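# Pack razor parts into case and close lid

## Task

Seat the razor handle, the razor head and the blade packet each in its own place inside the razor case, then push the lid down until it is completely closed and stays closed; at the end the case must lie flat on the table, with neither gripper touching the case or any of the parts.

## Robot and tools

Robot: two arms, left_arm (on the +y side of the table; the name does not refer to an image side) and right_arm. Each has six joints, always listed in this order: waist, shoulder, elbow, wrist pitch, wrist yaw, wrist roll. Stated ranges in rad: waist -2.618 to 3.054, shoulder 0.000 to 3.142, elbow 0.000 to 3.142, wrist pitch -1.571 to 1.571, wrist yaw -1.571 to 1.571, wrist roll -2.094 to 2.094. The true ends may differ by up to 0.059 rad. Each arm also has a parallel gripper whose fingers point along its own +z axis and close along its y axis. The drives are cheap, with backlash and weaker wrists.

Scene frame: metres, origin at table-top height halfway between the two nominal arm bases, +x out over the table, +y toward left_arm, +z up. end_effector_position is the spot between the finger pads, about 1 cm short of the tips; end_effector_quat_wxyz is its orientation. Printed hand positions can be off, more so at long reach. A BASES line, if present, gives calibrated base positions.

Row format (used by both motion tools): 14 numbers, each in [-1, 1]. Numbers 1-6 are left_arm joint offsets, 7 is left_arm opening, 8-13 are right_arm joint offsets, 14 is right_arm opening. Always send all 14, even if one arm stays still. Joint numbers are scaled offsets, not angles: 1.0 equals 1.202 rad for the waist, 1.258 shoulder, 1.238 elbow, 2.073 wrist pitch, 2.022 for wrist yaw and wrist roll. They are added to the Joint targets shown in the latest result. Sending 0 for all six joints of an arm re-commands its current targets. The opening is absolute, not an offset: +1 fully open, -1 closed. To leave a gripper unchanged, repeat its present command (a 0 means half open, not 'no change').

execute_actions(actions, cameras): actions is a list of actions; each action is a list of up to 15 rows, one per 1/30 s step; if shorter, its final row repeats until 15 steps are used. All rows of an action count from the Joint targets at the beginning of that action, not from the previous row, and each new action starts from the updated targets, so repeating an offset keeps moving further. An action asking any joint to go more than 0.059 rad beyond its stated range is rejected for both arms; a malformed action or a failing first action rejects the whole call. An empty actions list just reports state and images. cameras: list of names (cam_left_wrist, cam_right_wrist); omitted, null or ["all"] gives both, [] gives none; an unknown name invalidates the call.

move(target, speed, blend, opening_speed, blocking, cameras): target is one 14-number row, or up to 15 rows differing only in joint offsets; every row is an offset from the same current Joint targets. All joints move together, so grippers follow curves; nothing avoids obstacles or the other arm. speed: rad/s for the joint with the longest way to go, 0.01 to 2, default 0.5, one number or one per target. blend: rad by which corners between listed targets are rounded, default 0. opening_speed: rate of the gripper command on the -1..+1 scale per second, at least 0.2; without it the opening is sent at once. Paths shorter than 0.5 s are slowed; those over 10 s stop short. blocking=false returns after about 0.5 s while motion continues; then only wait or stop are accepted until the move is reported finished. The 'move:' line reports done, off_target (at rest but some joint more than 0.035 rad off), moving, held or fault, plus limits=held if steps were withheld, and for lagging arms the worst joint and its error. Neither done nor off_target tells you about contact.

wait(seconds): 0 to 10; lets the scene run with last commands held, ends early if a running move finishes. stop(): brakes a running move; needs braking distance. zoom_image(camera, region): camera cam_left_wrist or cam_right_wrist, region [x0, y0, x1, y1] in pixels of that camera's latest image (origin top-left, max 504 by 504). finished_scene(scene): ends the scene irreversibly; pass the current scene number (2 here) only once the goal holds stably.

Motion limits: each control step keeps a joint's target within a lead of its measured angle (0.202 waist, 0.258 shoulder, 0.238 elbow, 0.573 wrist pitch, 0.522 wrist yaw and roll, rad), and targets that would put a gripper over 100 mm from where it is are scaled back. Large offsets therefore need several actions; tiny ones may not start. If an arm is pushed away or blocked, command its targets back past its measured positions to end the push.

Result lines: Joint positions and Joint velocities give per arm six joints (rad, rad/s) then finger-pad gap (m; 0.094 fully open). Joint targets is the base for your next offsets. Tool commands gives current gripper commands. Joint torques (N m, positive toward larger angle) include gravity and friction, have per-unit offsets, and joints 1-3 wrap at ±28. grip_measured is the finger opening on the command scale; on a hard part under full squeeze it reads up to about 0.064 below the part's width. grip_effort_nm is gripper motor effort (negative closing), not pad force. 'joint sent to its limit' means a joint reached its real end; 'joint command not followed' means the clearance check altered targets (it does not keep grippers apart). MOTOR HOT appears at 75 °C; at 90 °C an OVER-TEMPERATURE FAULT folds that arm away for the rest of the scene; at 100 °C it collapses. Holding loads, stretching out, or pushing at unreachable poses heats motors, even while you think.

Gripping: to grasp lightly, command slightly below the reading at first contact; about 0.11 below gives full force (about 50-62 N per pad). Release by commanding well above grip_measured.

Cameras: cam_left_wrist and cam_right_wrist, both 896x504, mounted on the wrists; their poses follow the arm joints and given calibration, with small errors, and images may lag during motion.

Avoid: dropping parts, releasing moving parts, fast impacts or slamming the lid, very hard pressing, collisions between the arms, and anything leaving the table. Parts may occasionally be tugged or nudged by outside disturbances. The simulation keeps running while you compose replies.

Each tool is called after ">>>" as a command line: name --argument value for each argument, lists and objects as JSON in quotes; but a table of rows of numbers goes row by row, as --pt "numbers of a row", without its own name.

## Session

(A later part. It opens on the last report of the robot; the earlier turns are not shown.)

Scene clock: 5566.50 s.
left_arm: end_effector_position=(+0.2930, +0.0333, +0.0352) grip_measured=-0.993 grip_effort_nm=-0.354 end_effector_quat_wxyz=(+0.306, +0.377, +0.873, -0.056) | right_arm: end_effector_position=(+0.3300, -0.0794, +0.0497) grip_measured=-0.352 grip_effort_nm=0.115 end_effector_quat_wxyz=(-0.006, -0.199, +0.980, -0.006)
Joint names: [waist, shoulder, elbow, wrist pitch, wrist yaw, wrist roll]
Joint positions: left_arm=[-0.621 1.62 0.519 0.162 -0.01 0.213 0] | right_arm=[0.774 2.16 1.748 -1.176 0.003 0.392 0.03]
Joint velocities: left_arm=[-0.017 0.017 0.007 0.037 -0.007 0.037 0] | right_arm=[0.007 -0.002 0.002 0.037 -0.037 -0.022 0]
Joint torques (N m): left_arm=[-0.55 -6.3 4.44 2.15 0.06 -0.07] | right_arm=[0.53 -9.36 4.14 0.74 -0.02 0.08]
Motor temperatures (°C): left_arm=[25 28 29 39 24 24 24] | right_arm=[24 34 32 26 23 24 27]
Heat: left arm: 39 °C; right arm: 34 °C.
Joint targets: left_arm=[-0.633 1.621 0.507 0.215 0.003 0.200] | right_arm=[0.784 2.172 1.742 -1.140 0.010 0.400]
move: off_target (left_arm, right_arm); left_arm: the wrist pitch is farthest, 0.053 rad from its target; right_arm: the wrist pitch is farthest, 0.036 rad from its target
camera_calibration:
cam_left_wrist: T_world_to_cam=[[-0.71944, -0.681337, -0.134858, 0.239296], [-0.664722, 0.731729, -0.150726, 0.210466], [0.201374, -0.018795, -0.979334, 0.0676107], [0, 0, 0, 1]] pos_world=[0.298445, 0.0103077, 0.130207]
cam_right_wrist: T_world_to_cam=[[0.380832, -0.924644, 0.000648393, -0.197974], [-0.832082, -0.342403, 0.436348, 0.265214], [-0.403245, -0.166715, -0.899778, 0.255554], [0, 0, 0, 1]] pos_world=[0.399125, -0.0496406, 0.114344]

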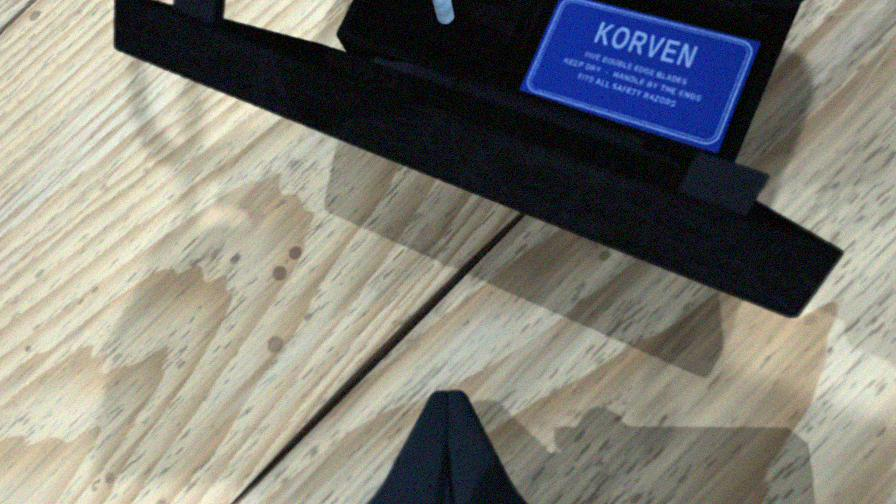

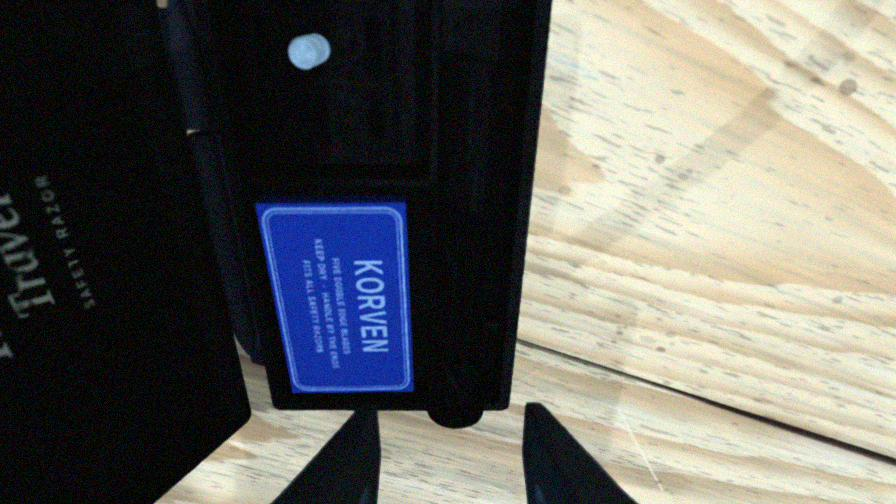

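>>> move --target '[0,0,0,0,0,0,-1,0,0.018,-0.035,0.024,0,0,-0.35]' --speed 0.3

>>> zoom_image --camera "cam_right_wrist" --region '[330, 220, 650, 500]'

Scene clock: 5571.47 s.
left_arm: end_effector_position=(+0.2930, +0.0333, +0.0352) grip_measured=-0.993 grip_effort_nm=-0.364 end_effector_quat_wxyz=(+0.306, +0.377, +0.873, -0.056) | right_arm: end_effector_position=(+0.3280, -0.0815, +0.0303) grip_measured=-0.352 grip_effort_nm=0.120 end_effector_quat_wxyz=(-0.015, -0.198, +0.980, -0.012)
Joint names: [waist, shoulder, elbow, wrist pitch, wrist yaw, wrist roll]
Joint positions: left_arm=[-0.621 1.62 0.519 0.162 -0.01 0.213 0] | right_arm=[0.774 2.185 1.708 -1.132 0.003 0.394 0.03]
Joint velocities: left_arm=[0.007 0.017 0.007 0.037 0.022 -0.081 0] | right_arm=[-0.012 -0.002 0.002 -0.022 0.022 0.007 0]
Joint torques (N m): left_arm=[-0.68 -6.23 4.55 2.16 0.08 -0.04] | right_arm=[0.53 -9.81 3.73 0.74 -0.01 0.09]
Motor temperatures (°C): left_arm=[25 28 29 39 24 24 24] | right_arm=[24 34 32 26 23 24 27]
Heat: left arm: 39 °C; right arm: 34 °C.
Joint targets: left_arm=[-0.633 1.621 0.507 0.215 0.003 0.200] | right_arm=[0.784 2.194 1.699 -1.091 0.010 0.400]
move: off_target (left_arm, right_arm); left_arm: the wrist pitch is farthest, 0.053 rad from its target; right_arm: the wrist pitch is farthest, 0.042 rad from its target
camera_calibration:
cam_left_wrist: T_world_to_cam=[[-0.71944, -0.681337, -0.134858, 0.239296], [-0.664722, 0.731729, -0.150726, 0.210466], [0.201374, -0.018795, -0.979334, 0.0676107], [0, 0, 0, 1]] pos_world=[0.298445, 0.0103077, 0.130207]
cam_right_wrist: T_world_to_cam=[[0.379478, -0.925162, 0.00849613, -0.198934], [-0.826391, -0.334807, 0.452749, 0.269544], [-0.416021, -0.178829, -0.891598, 0.239852], [0, 0, 0, 1]] pos_world=[0.398023, -0.0509082, 0.093506]

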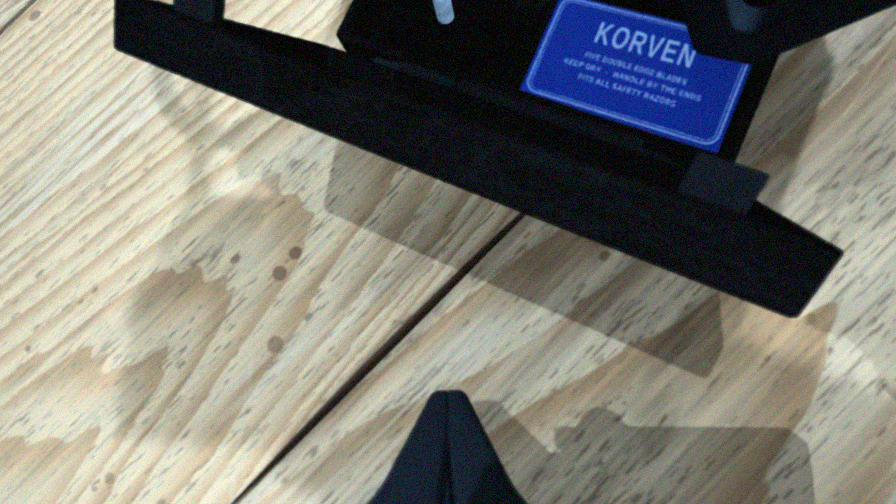

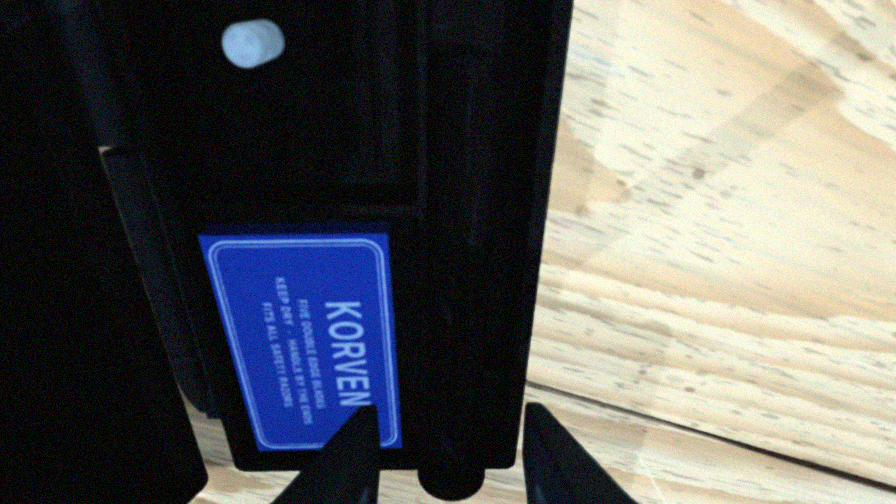

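Scaled by 1.575 from the camera's 896x504 image, which has a finer 1280x720 frame.

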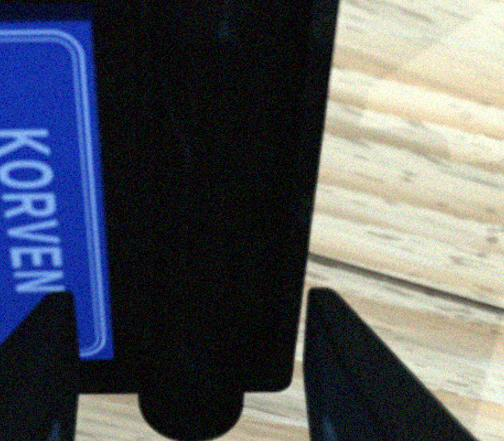

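>>> move --target '[0,0,0,0,0,0,-1,0,-0.018,0.03,-0.024,0,0,-0.35]' --speed 0.3

>>> move --target '[0,0,0,0,0,0,-1,0,0,0,0,0,0,-0.7]'

>>> zoom_image --camera "cam_right_wrist" --region '[330, 220, 650, 500]'

Scene clock: 5585.77 s.
left_arm: end_effector_position=(+0.2930, +0.0333, +0.0352) grip_measured=-0.993 grip_effort_nm=-0.354 end_effector_quat_wxyz=(+0.306, +0.377, +0.873, -0.056) | right_arm: end_effector_position=(+0.3280, -0.0815, +0.0303) grip_measured=-0.352 grip_effort_nm=0.115 end_effector_quat_wxyz=(-0.015, -0.198, +0.980, -0.012)
Joint names: [waist, shoulder, elbow, wrist pitch, wrist yaw, wrist roll]
Joint positions: left_arm=[-0.621 1.62 0.519 0.162 -0.01 0.213 0] | right_arm=[0.774 2.185 1.708 -1.132 0.003 0.394 0.03]
Joint velocities: left_arm=[-0.002 -0.012 -0.022 -0.037 -0.037 -0.007 -0.001] | right_arm=[-0.007 -0.007 -0.012 0.022 0.051 -0.037 0]
Joint torques (N m): left_arm=[-0.53 -6.32 4.38 2.15 0.04 -0.06] | right_arm=[0.54 -11.38 7.05 0.27 -0.02 0.09]
Motor temperatures (°C): left_arm=[25 28 29 39 24 24 24] | right_arm=[24 36 31 26 23 24 27]
Heat: left arm: 39 °C; right arm: 36 °C.
Joint targets: left_arm=[-0.633 1.621 0.507 0.215 0.003 0.200] | right_arm=[0.784 2.172 1.736 -1.140 0.010 0.400]
move: off_target (left_arm); left_arm: the wrist pitch is farthest, 0.053 rad from its target
camera_calibration:
cam_left_wrist: T_world_to_cam=[[-0.71944, -0.681337, -0.134858, 0.239296], [-0.664722, 0.731729, -0.150726, 0.210466], [0.201374, -0.018795, -0.979334, 0.0676107], [0, 0, 0, 1]] pos_world=[0.298445, 0.0103077, 0.130207]
cam_right_wrist: T_world_to_cam=[[0.379478, -0.925162, 0.00849613, -0.198934], [-0.826391, -0.334807, 0.452749, 0.269544], [-0.416021, -0.178829, -0.891598, 0.239852], [0, 0, 0, 1]] pos_world=[0.398023, -0.0509082, 0.093506]

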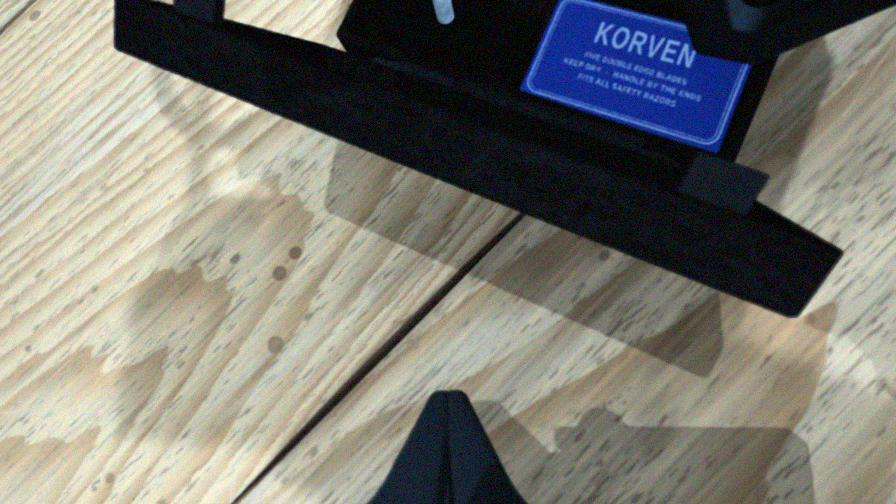

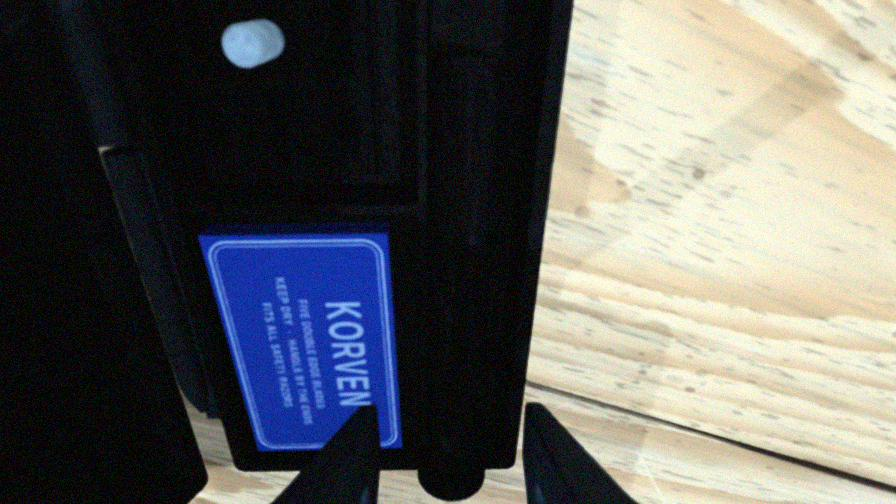

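Scene clock: 5586.27 s.
left_arm: end_effector_position=(+0.2930, +0.0333, +0.0352) grip_measured=-0.993 grip_effort_nm=-0.354 end_effector_quat_wxyz=(+0.306, +0.377, +0.873, -0.056) | right_arm: end_effector_position=(+0.3298, -0.0833, +0.0303) grip_measured=-0.697 grip_effort_nm=-0.134 end_effector_quat_wxyz=(-0.012, -0.199, +0.980, -0.016)
Joint names: [waist, shoulder, elbow, wrist pitch, wrist yaw, wrist roll]
Joint positions: left_arm=[-0.621 1.62 0.519 0.162 -0.01 0.213 0] | right_arm=[0.772 2.185 1.708 -1.132 0.014 0.391 0.014]
Joint velocities: left_arm=[0.002 0.007 -0.007 0.022 -0.022 -0.007 0] | right_arm=[-0.012 -0.022 -0.007 -0.081 -0.051 -0.051 0]
Joint torques (N m): left_arm=[-0.54 -6.23 4.6 2.17 0.03 -0.05] | right_arm=[0.55 -11.41 7.01 0.27 -0.01 0.08]
Motor temperatures (°C): left_arm=[25 28 29 39 24 24 24] | right_arm=[24 36 31 26 23 24 27]
Heat: left arm: 39 °C; right arm: 36 °C.
Joint targets: left_arm=[-0.633 1.621 0.507 0.215 0.003 0.200] | right_arm=[0.784 2.172 1.736 -1.140 0.010 0.400]
move: off_target (left_arm); left_arm: the wrist pitch is farthest, 0.053 rad from its target
camera_calibration:
cam_left_wrist: T_world_to_cam=[[-0.71944, -0.681337, -0.134858, 0.239296], [-0.664722, 0.731729, -0.150726, 0.210466], [0.201374, -0.018795, -0.979334, 0.0676107], [0, 0, 0, 1]] pos_world=[0.298445, 0.0103077, 0.130207]
cam_right_wrist: T_world_to_cam=[[0.381165, -0.924326, 0.018277, -0.202054], [-0.829143, -0.333036, 0.449009, 0.2716], [-0.408944, -0.186301, -0.89334, 0.237396], [0, 0, 0, 1]] pos_world=[0.399293, -0.0520841, 0.0938174]

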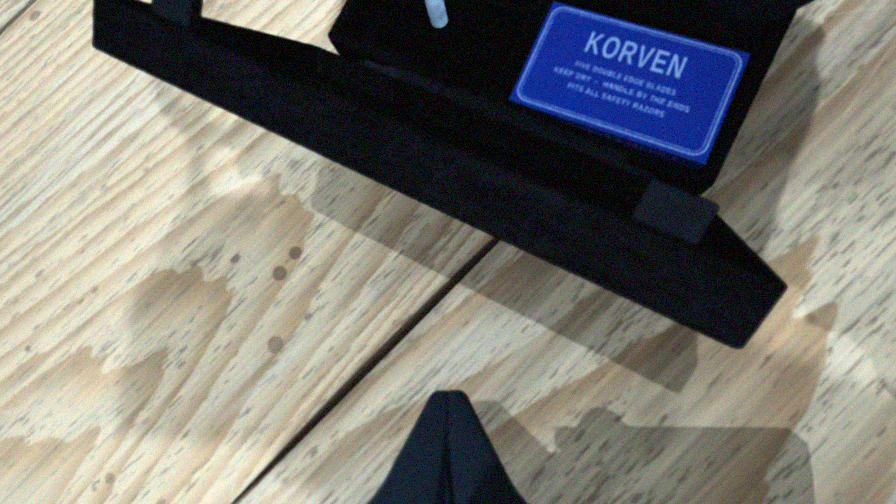

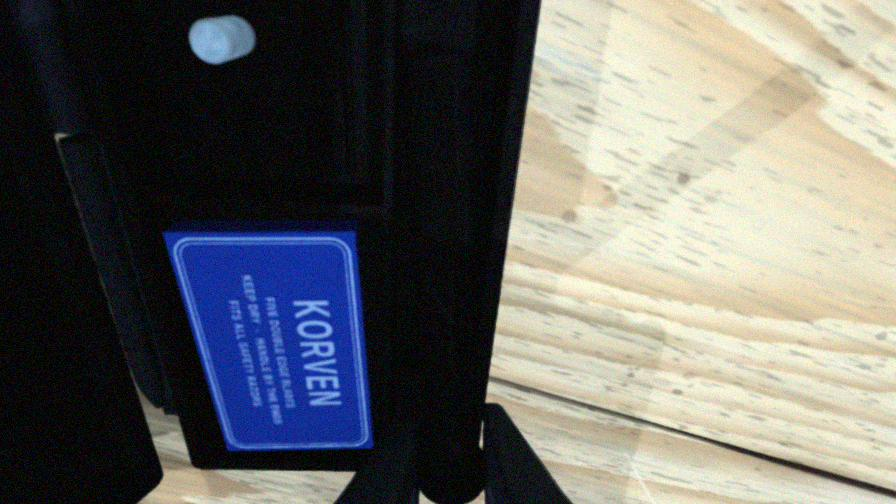

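Scaled by 1.575 from the camera's 896x504 image, which has a finer 1280x720 frame.

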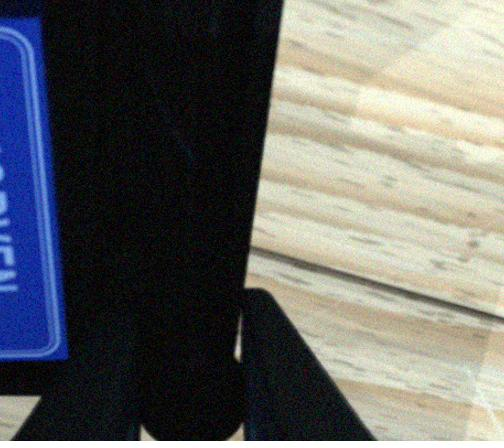

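>>> move --target '[0,0,0,0,0,0,-1,0,0,0,0,0,0,-0.35]'

>>> move --target '[0,0,0,0,0,0,-1,0,-0.035,0.045,-0.03,0,0,-0.35]'

>>> move --target '[0,0,0,0,0,0,-1,0,0,0,0,0,0,-0.68]'

>>> zoom_image --camera "cam_right_wrist" --region '[330, 220, 650, 500]'

Scene clock: 5596.43 s.
left_arm: end_effector_position=(+0.2930, +0.0333, +0.0352) grip_measured=-0.993 grip_effort_nm=-0.369 end_effector_quat_wxyz=(+0.306, +0.377, +0.873, -0.056) | right_arm: end_effector_position=(+0.3286, -0.0821, +0.0303) grip_measured=-0.352 grip_effort_nm=0.120 end_effector_quat_wxyz=(-0.014, -0.197, +0.980, -0.012)
Joint names: [waist, shoulder, elbow, wrist pitch, wrist yaw, wrist roll]
Joint positions: left_arm=[-0.621 1.62 0.519 0.162 -0.01 0.213 0] | right_arm=[0.772 2.185 1.708 -1.132 0.005 0.394 0.03]
Joint velocities: left_arm=[-0.032 -0.007 -0.007 0.066 -0.066 -0.066 0] | right_arm=[-0.007 -0.017 -0.012 -0.139 -0.037 0.022 -0.001]
Joint torques (N m): left_arm=[-0.57 -6.24 4.52 2.17 -0.01 -0.07] | right_arm=[0.5 -11.38 7.06 0.25 0 0.08]
Motor temperatures (°C): left_arm=[25 28 29 39 24 24 24] | right_arm=[24 38 32 26 23 24 27]
Heat: left arm: 39 °C; right arm: 38 °C.
Joint targets: left_arm=[-0.633 1.621 0.507 0.215 0.003 0.200] | right_arm=[0.784 2.172 1.736 -1.140 0.010 0.400]
move: off_target (left_arm); left_arm: the wrist pitch is farthest, 0.053 rad from its target
camera_calibration:
cam_left_wrist: T_world_to_cam=[[-0.71944, -0.681337, -0.134858, 0.239296], [-0.664722, 0.731729, -0.150726, 0.210466], [0.201374, -0.018795, -0.979334, 0.0676107], [0, 0, 0, 1]] pos_world=[0.298445, 0.0103077, 0.130207]
cam_right_wrist: T_world_to_cam=[[0.378101, -0.925711, 0.00990608, -0.199396], [-0.827378, -0.333099, 0.452206, 0.270342], [-0.415313, -0.179176, -0.891858, 0.239753], [0, 0, 0, 1]] pos_world=[0.398639, -0.0515748, 0.0935506]

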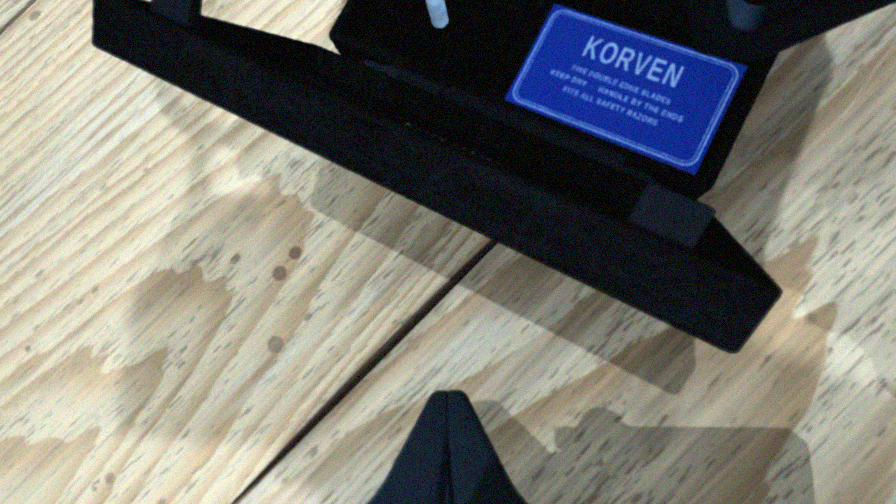

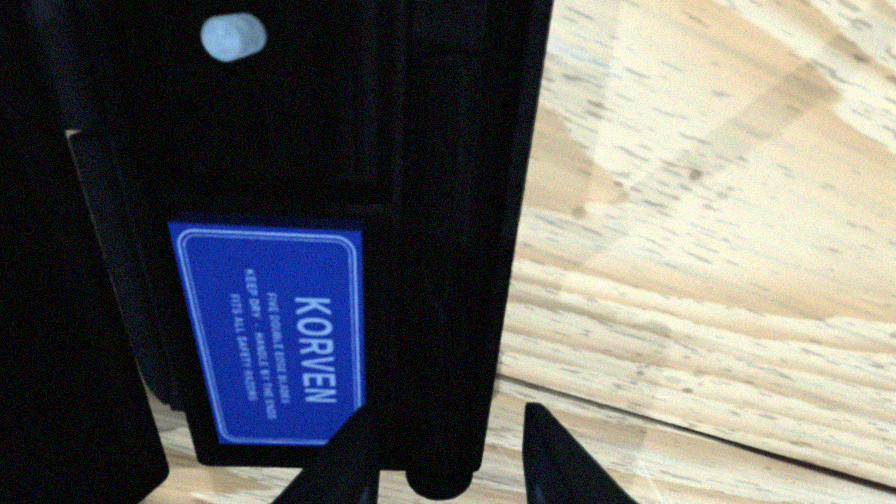

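Scene clock: 5597.43 s.
left_arm: end_effector_position=(+0.2930, +0.0333, +0.0352) grip_measured=-0.993 grip_effort_nm=-0.354 end_effector_quat_wxyz=(+0.306, +0.377, +0.873, -0.056) | right_arm: end_effector_position=(+0.3292, -0.0811, +0.0406) grip_measured=-0.352 grip_effort_nm=0.115 end_effector_quat_wxyz=(-0.017, -0.197, +0.980, -0.013)
Joint names: [waist, shoulder, elbow, wrist pitch, wrist yaw, wrist roll]
Joint positions: left_arm=[-0.621 1.62 0.519 0.162 -0.01 0.213 0] | right_arm=[0.772 2.185 1.749 -1.178 0.003 0.394 0.03]
Joint velocities: left_arm=[-0.012 0.002 -0.007 0.022 -0.051 -0.066 0] | right_arm=[0.007 -0.002 -0.027 -0.022 -0.037 -0.037 0]
Joint torques (N m): left_arm=[-0.61 -6.2 4.49 2.15 0.05 -0.04] | right_arm=[0.53 -15.08 8.47 0.09 -0.02 0.08]
Motor temperatures (°C): left_arm=[25 28 29 39 24 24 24] | right_arm=[24 38 32 26 23 24 27]
Heat: left arm: 39 °C; right arm: 38 °C.
Joint targets: left_arm=[-0.633 1.621 0.507 0.215 0.003 0.200] | right_arm=[0.784 2.128 1.791 -1.203 0.010 0.400]
move: off_target (left_arm, right_arm); left_arm: the wrist pitch is farthest, 0.053 rad from its target; right_arm: the shoulder is farthest, 0.057 rad from its target
camera_calibration:
cam_left_wrist: T_world_to_cam=[[-0.71944, -0.681337, -0.134858, 0.239296], [-0.664722, 0.731729, -0.150726, 0.210466], [0.201374, -0.018795, -0.979334, 0.0676107], [0, 0, 0, 1]] pos_world=[0.298445, 0.0103077, 0.130207]
cam_right_wrist: T_world_to_cam=[[0.378089, -0.925712, 0.0103015, -0.19883], [-0.825433, -0.332052, 0.456511, 0.265773], [-0.419177, -0.181105, -0.889658, 0.250332], [0, 0, 0, 1]] pos_world=[0.399487, -0.0504724, 0.10343]

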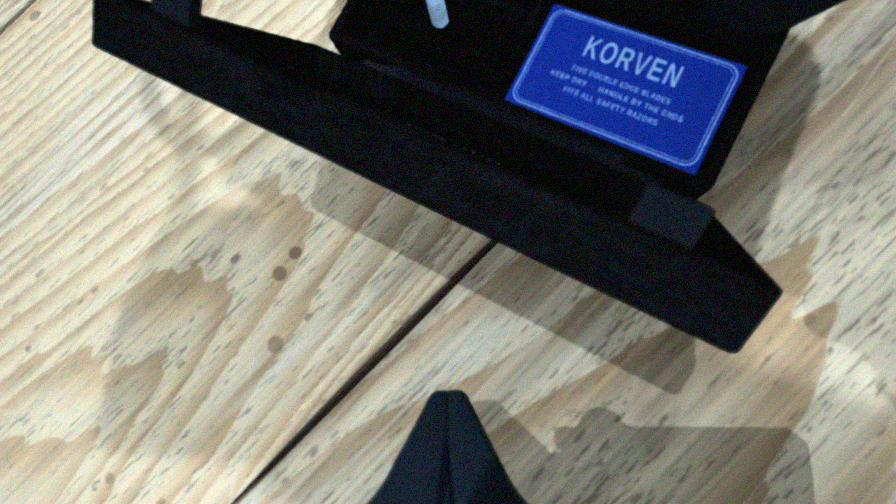

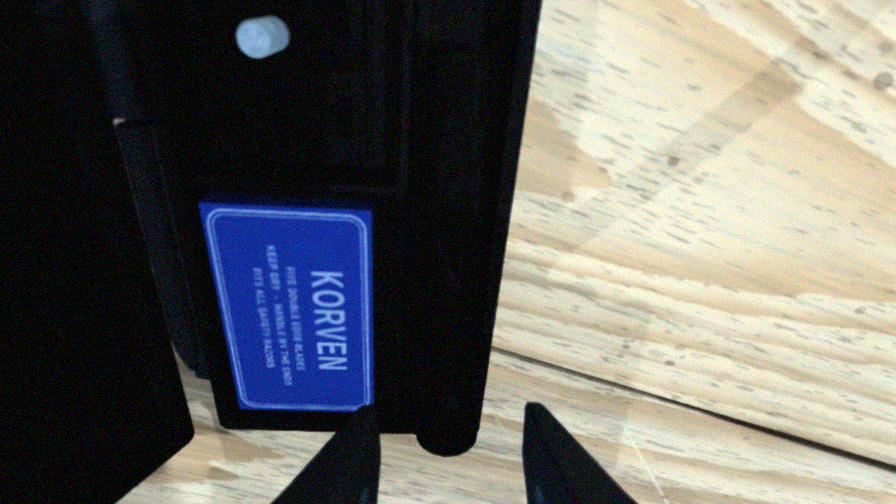

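Scene clock: 5597.93 s.
left_arm: end_effector_position=(+0.2930, +0.0333, +0.0352) grip_measured=-0.993 grip_effort_nm=-0.359 end_effector_quat_wxyz=(+0.306, +0.377, +0.873, -0.056) | right_arm: end_effector_position=(+0.3289, -0.0814, +0.0406) grip_measured=-0.678 grip_effort_nm=-0.120 end_effector_quat_wxyz=(-0.017, -0.199, +0.980, -0.013)
Joint names: [waist, shoulder, elbow, wrist pitch, wrist yaw, wrist roll]
Joint positions: left_arm=[-0.621 1.62 0.519 0.162 -0.01 0.213 0] | right_arm=[0.772 2.185 1.749 -1.179 0.003 0.389 0.015]
Joint velocities: left_arm=[-0.007 0.002 -0.017 -0.051 -0.037 -0.051 0] | right_arm=[-0.002 -0.012 -0.002 -0.081 0.051 0.037 0]
Joint torques (N m): left_arm=[-0.54 -6.32 4.49 2.2 0.03 -0.05] | right_arm=[0.55 -15.08 8.47 0.11 -0.02 0.08]
Motor temperatures (°C): left_arm=[25 28 29 39 24 24 24] | right_arm=[24 38 32 26 23 24 27]
Heat: left arm: 39 °C; right arm: 38 °C.
Joint targets: left_arm=[-0.633 1.621 0.507 0.215 0.003 0.200] | right_arm=[0.784 2.128 1.791 -1.203 0.010 0.400]
move: off_target (left_arm, right_arm); left_arm: the wrist pitch is farthest, 0.053 rad from its target; right_arm: the shoulder is farthest, 0.057 rad from its target
camera_calibration:
cam_left_wrist: T_world_to_cam=[[-0.71944, -0.681337, -0.134858, 0.239296], [-0.664722, 0.731729, -0.150726, 0.210466], [0.201374, -0.018795, -0.979334, 0.0676107], [0, 0, 0, 1]] pos_world=[0.298445, 0.0103077, 0.130207]
cam_right_wrist: T_world_to_cam=[[0.382354, -0.923954, 0.0107246, -0.200256], [-0.823336, -0.335402, 0.457846, 0.264438], [-0.419431, -0.183889, -0.888967, 0.250015], [0, 0, 0, 1]] pos_world=[0.399154, -0.0503598, 0.10333]

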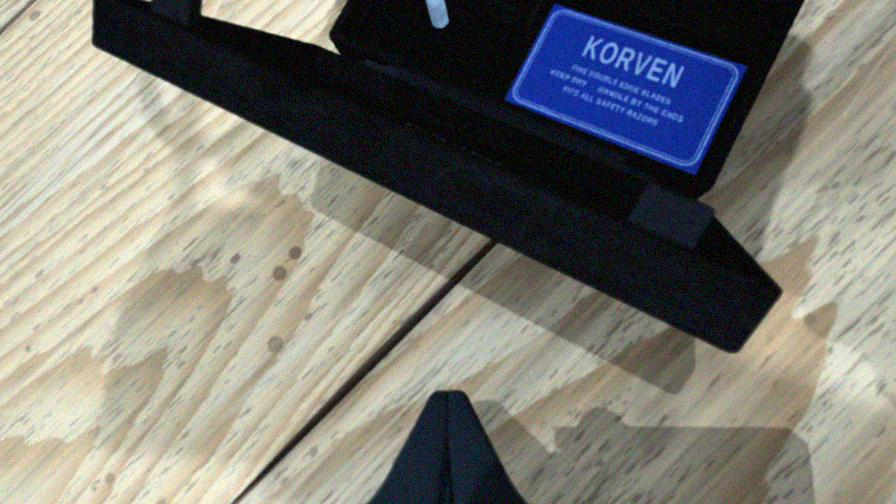

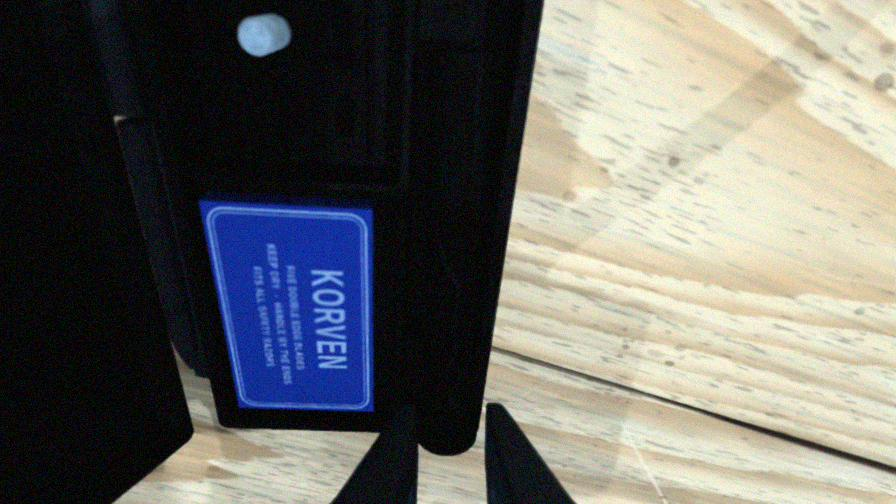

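Scaled by 1.575 from the camera's 896x504 image, which has a finer 1280x720 frame.

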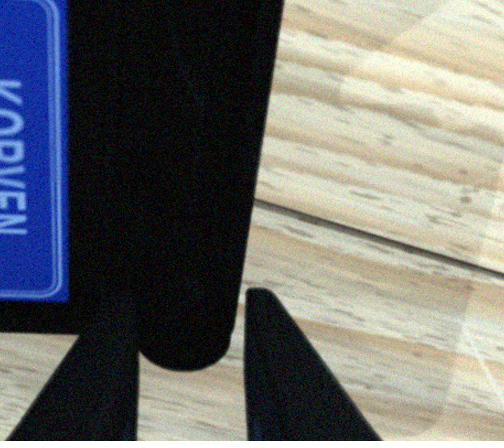

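>>> move --target '[0,0,0,0,0,0,-1,0.004,0,-0.012,0.012,0,0,-0.68]'

>>> move --target '[0,0,0,0,0,0,-1,0,0,0,0,0,0,-0.85]' --opening_speed 0.4

>>> zoom_image --camera "cam_right_wrist" --region '[330, 220, 650, 500]'

Scene clock: 5609.37 s.
left_arm: end_effector_position=(+0.2930, +0.0333, +0.0352) grip_measured=-0.993 grip_effort_nm=-0.354 end_effector_quat_wxyz=(+0.306, +0.377, +0.873, -0.056) | right_arm: end_effector_position=(+0.3280, -0.0805, +0.0406) grip_measured=-0.678 grip_effort_nm=-0.115 end_effector_quat_wxyz=(-0.017, -0.201, +0.979, -0.014)
Joint names: [waist, shoulder, elbow, wrist pitch, wrist yaw, wrist roll]
Joint positions: left_arm=[-0.621 1.62 0.519 0.162 -0.01 0.213 0] | right_arm=[0.775 2.185 1.749 -1.179 0.003 0.389 0.015]
Joint velocities: left_arm=[0.017 0.002 -0.007 -0.051 0.007 -0.051 -0.001] | right_arm=[-0.002 -0.017 -0.017 -0.125 0.022 -0.007 -0.001]
Joint torques (N m): left_arm=[-0.51 -6.31 4.57 2.17 0.06 -0.06] | right_arm=[0.62 -15.08 7.05 0.33 -0.01 0.07]
Motor temperatures (°C): left_arm=[25 28 29 39 24 24 24] | right_arm=[24 43 32 26 23 24 26]
Heat: left arm: 39 °C; right arm: 43 °C.
Joint targets: left_arm=[-0.633 1.621 0.507 0.215 0.003 0.200] | right_arm=[0.789 2.128 1.777 -1.178 0.010 0.400]
move: off_target (left_arm, right_arm); left_arm: the wrist pitch is farthest, 0.053 rad from its target; right_arm: the shoulder is farthest, 0.057 rad from its target
camera_calibration:
cam_left_wrist: T_world_to_cam=[[-0.71944, -0.681337, -0.134858, 0.239296], [-0.664722, 0.731729, -0.150726, 0.210466], [0.201374, -0.018795, -0.979334, 0.0676107], [0, 0, 0, 1]] pos_world=[0.298445, 0.0103077, 0.130207]
cam_right_wrist: T_world_to_cam=[[0.385187, -0.922776, 0.0107246, -0.199937], [-0.822304, -0.337926, 0.457846, 0.263456], [-0.418865, -0.185175, -0.888967, 0.249512], [0, 0, 0, 1]] pos_world=[0.398166, -0.0492655, 0.10333]

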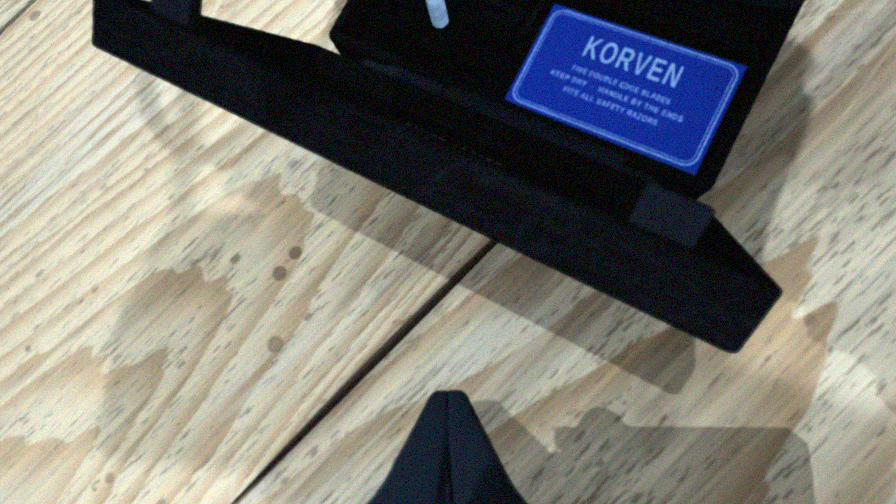

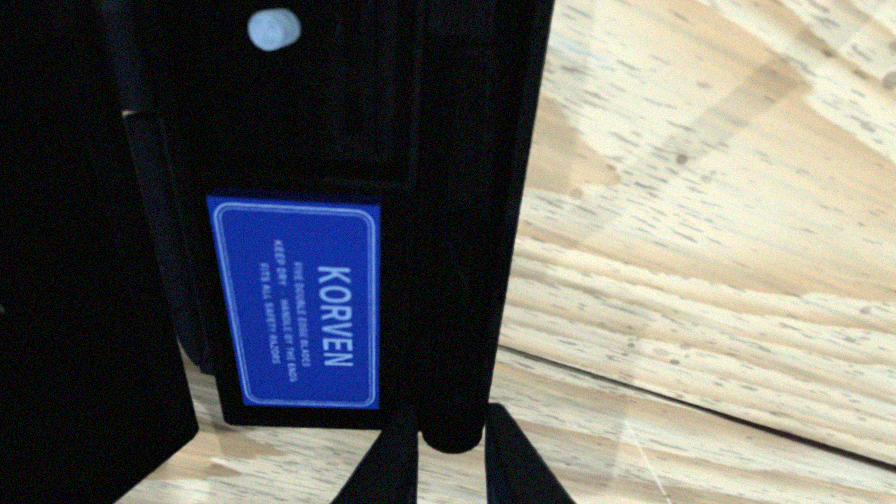

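Scene clock: 5610.00 s.
left_arm: end_effector_position=(+0.2930, +0.0333, +0.0352) grip_measured=-0.993 grip_effort_nm=-0.359 end_effector_quat_wxyz=(+0.306, +0.377, +0.873, -0.056) | right_arm: end_effector_position=(+0.3280, -0.0805, +0.0406) grip_measured=-0.848 grip_effort_nm=-0.125 end_effector_quat_wxyz=(-0.017, -0.201, +0.979, -0.014)
Joint names: [waist, shoulder, elbow, wrist pitch, wrist yaw, wrist roll]
Joint positions: left_arm=[-0.621 1.62 0.519 0.162 -0.01 0.213 0] | right_arm=[0.775 2.185 1.749 -1.179 0.003 0.389 0.007]
Joint velocities: left_arm=[-0.007 -0.032 -0.002 -0.081 -0.066 -0.007 0] | right_arm=[-0.002 0.007 -0.002 -0.066 0.037 -0.051 0]
Joint torques (N m): left_arm=[-0.58 -6.28 4.49 2.14 0 -0.03] | right_arm=[0.62 -15.04 7.1 0.35 -0.01 0.08]
Motor temperatures (°C): left_arm=[25 28 29 39 24 24 24] | right_arm=[24 43 32 26 23 24 26]
Heat: left arm: 39 °C; right arm: 43 °C.
Joint targets: left_arm=[-0.633 1.621 0.507 0.215 0.003 0.200] | right_arm=[0.789 2.128 1.777 -1.178 0.010 0.400]
move: off_target (left_arm, right_arm); left_arm: the wrist pitch is farthest, 0.053 rad from its target; right_arm: the shoulder is farthest, 0.057 rad from its target
camera_calibration:
cam_left_wrist: T_world_to_cam=[[-0.71944, -0.681337, -0.134858, 0.239296], [-0.664722, 0.731729, -0.150726, 0.210466], [0.201374, -0.018795, -0.979334, 0.0676107], [0, 0, 0, 1]] pos_world=[0.298445, 0.0103077, 0.130207]
cam_right_wrist: T_world_to_cam=[[0.385187, -0.922776, 0.0107246, -0.199937], [-0.822304, -0.337926, 0.457846, 0.263456], [-0.418865, -0.185175, -0.888967, 0.249512], [0, 0, 0, 1]] pos_world=[0.398166, -0.0492655, 0.10333]

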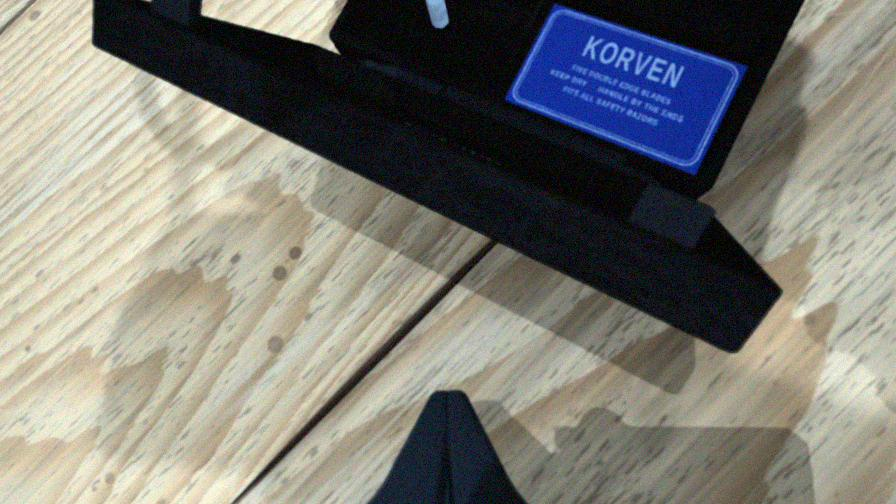

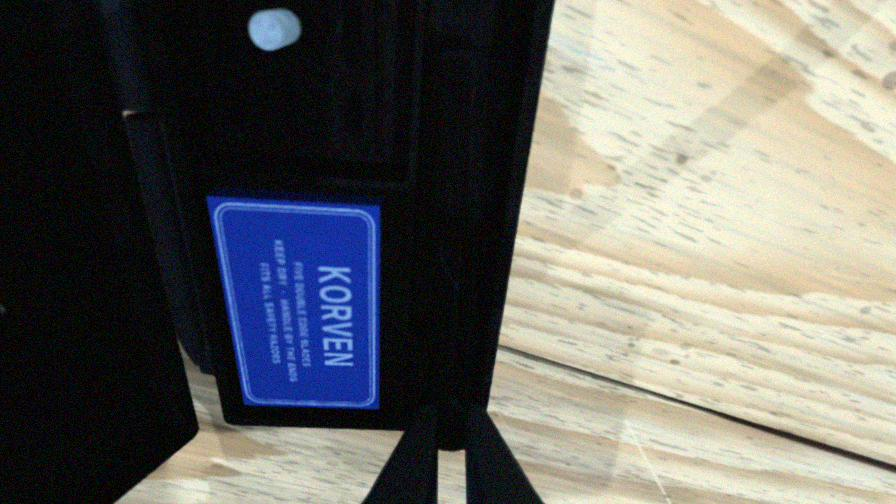

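Scaled by 1.575 from the camera's 896x504 image, which has a finer 1280x720 frame.

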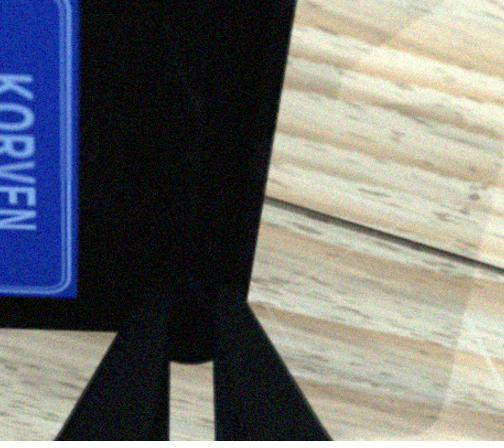

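>>> move --target '[0,0,0,0,0,0,-1,0,-0.1,0,0,0,0,-0.65]'

>>> move --target '[0,0,0,0,0,0,-1,0.0208,0.0278,-0.127,0.024,0,0,-1]'

>>> zoom_image --camera "cam_right_wrist" --region '[330, 220, 650, 500]'

Scene clock: 5652.50 s.
left_arm: end_effector_position=(+0.2930, +0.0333, +0.0352) grip_measured=-0.993 grip_effort_nm=-0.359 end_effector_quat_wxyz=(+0.306, +0.377, +0.873, -0.056) | right_arm: end_effector_position=(+0.3334, -0.0750, +0.0979) grip_measured=-0.652 grip_effort_nm=0.120 end_effector_quat_wxyz=(+0.043, -0.200, +0.978, +0.027)
Joint names: [waist, shoulder, elbow, wrist pitch, wrist yaw, wrist roll]
Joint positions: left_arm=[-0.621 1.62 0.519 0.162 -0.01 0.213 0] | right_arm=[0.775 2.039 1.749 -1.179 0.003 0.391 0.016]
Joint velocities: left_arm=[-0.022 -0.017 -0.007 -0.037 0.051 -0.066 0.001] | right_arm=[-0.017 -0.012 -0.002 0.022 0.007 0.037 -0.001]
Joint torques (N m): left_arm=[-0.51 -6.22 4.44 2.17 0.04 -0.09] | right_arm=[0.59 -12.45 7.36 0.67 -0.02 0.09]
Motor temperatures (°C): left_arm=[25 28 29 40 24 24 24] | right_arm=[24 50 32 25 23 24 26]
Heat: left arm: 40 °C; right arm: 50 °C.
Joint targets: left_arm=[-0.633 1.621 0.507 0.215 0.003 0.200] | right_arm=[0.789 2.002 1.777 -1.178 0.010 0.400]
move: off_target (left_arm, right_arm); left_arm: the wrist pitch is farthest, 0.053 rad from its target; right_arm: the shoulder is farthest, 0.037 rad from its target
camera_calibration:
cam_left_wrist: T_world_to_cam=[[-0.71944, -0.681337, -0.134858, 0.239296], [-0.664722, 0.731729, -0.150726, 0.210466], [0.201374, -0.018795, -0.979334, 0.0676107], [0, 0, 0, 1]] pos_world=[0.298445, 0.0103077, 0.130207]
cam_right_wrist: T_world_to_cam=[[0.385568, -0.921538, -0.0458838, -0.192057], [-0.863379, -0.377881, 0.33434, 0.266313], [-0.325446, -0.0892956, -0.941335, 0.284877], [0, 0, 0, 1]] pos_world=[0.396692, -0.0509147, 0.170313]

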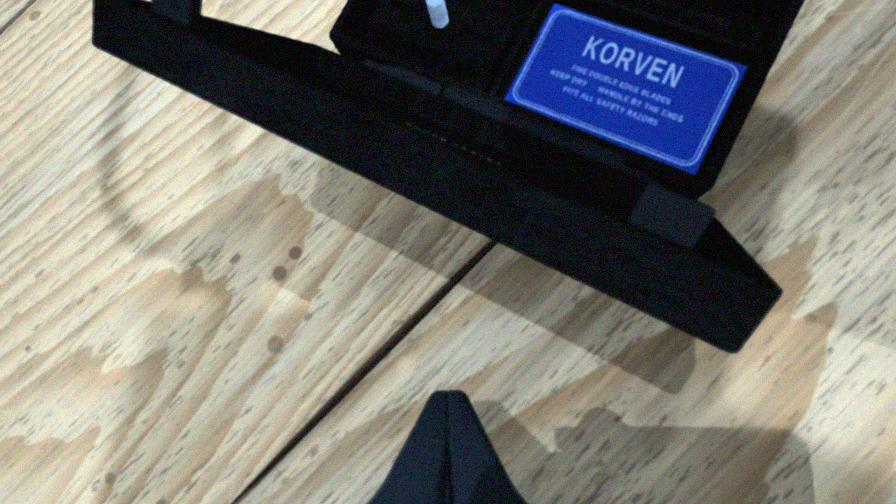

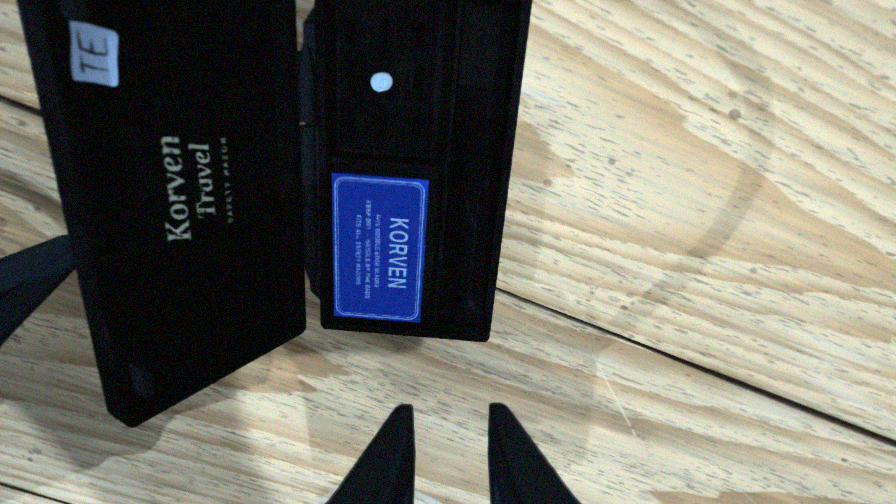

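Scene clock: 5653.50 s.
left_arm: end_effector_position=(+0.2930, +0.0333, +0.0352) grip_measured=-0.993 grip_effort_nm=-0.354 end_effector_quat_wxyz=(+0.306, +0.377, +0.873, -0.056) | right_arm: end_effector_position=(+0.3026, -0.0888, +0.0658) grip_measured=-0.986 grip_effort_nm=-0.745 end_effector_quat_wxyz=(-0.003, -0.217, +0.976, -0.004)
Joint names: [waist, shoulder, elbow, wrist pitch, wrist yaw, wrist roll]
Joint positions: left_arm=[-0.621 1.62 0.519 0.162 -0.01 0.213 0] | right_arm=[0.807 2.039 1.627 -1.169 0.003 0.389 0.001]
Joint velocities: left_arm=[0.007 -0.007 0.002 0.007 0.037 -0.037 0] | right_arm=[0.017 0.007 0.002 -0.022 -0.022 0.022 0]
Joint torques (N m): left_arm=[-0.59 -6.24 4.44 2.16 0.04 -0.06] | right_arm=[0.54 -9.4 4.03 0.79 -0.01 0.08]
Motor temperatures (°C): left_arm=[25 28 29 40 24 24 24] | right_arm=[24 49 31 25 23 24 26]
Heat: left arm: 40 °C; right arm: 49 °C.
Joint targets: left_arm=[-0.633 1.621 0.507 0.215 0.003 0.200] | right_arm=[0.814 2.037 1.619 -1.128 0.010 0.400]
move: off_target (left_arm, right_arm); left_arm: the wrist pitch is farthest, 0.053 rad from its target; right_arm: the wrist pitch is farthest, 0.040 rad from its target
camera_calibration:
cam_left_wrist: T_world_to_cam=[[-0.71944, -0.681337, -0.134858, 0.239296], [-0.664722, 0.731729, -0.150726, 0.210466], [0.201374, -0.018795, -0.979334, 0.0676107], [0, 0, 0, 1]] pos_world=[0.298445, 0.0103077, 0.130207]
cam_right_wrist: T_world_to_cam=[[0.414612, -0.909995, -0.0023745, -0.204892], [-0.821147, -0.375253, 0.430004, 0.226335], [-0.392192, -0.176335, -0.902824, 0.25341], [0, 0, 0, 1]] pos_world=[0.37019, -0.0568328, 0.130973]

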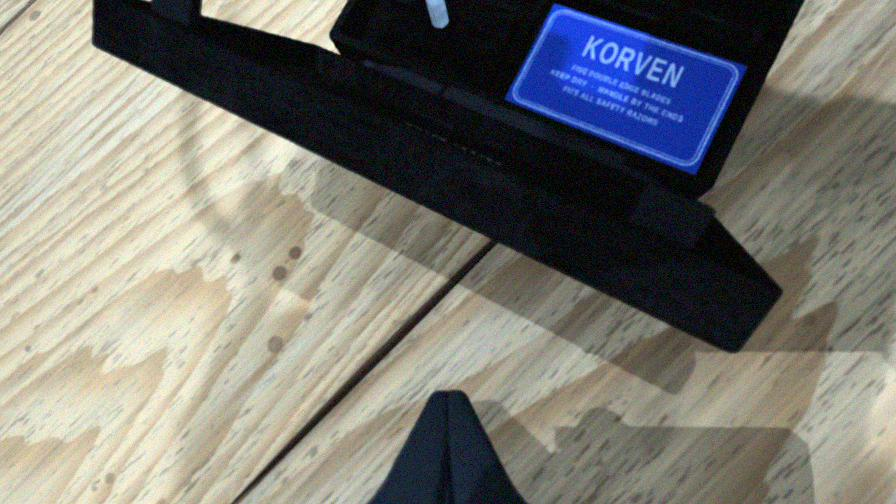

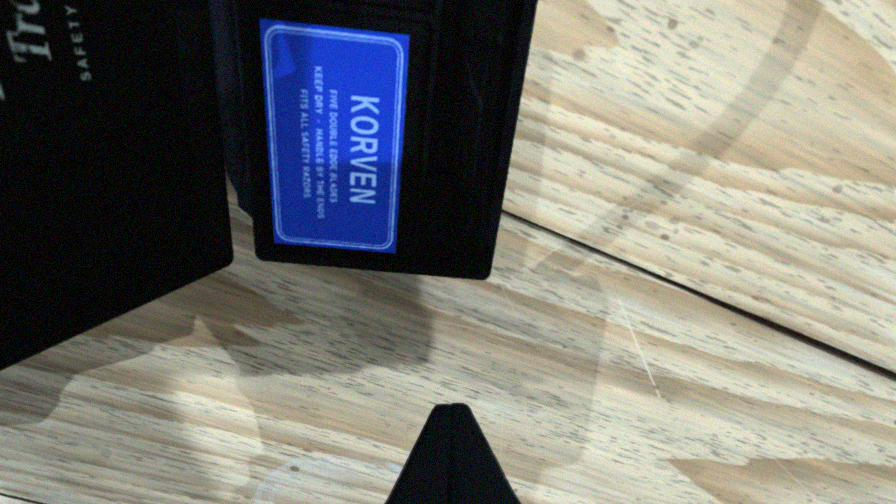

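Scaled by 1.575 from the camera's 896x504 image, which has a finer 1280x720 frame.

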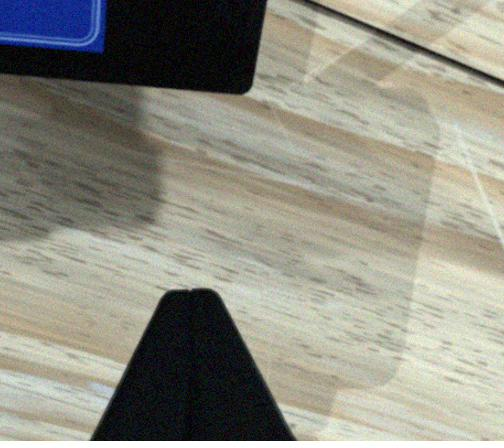

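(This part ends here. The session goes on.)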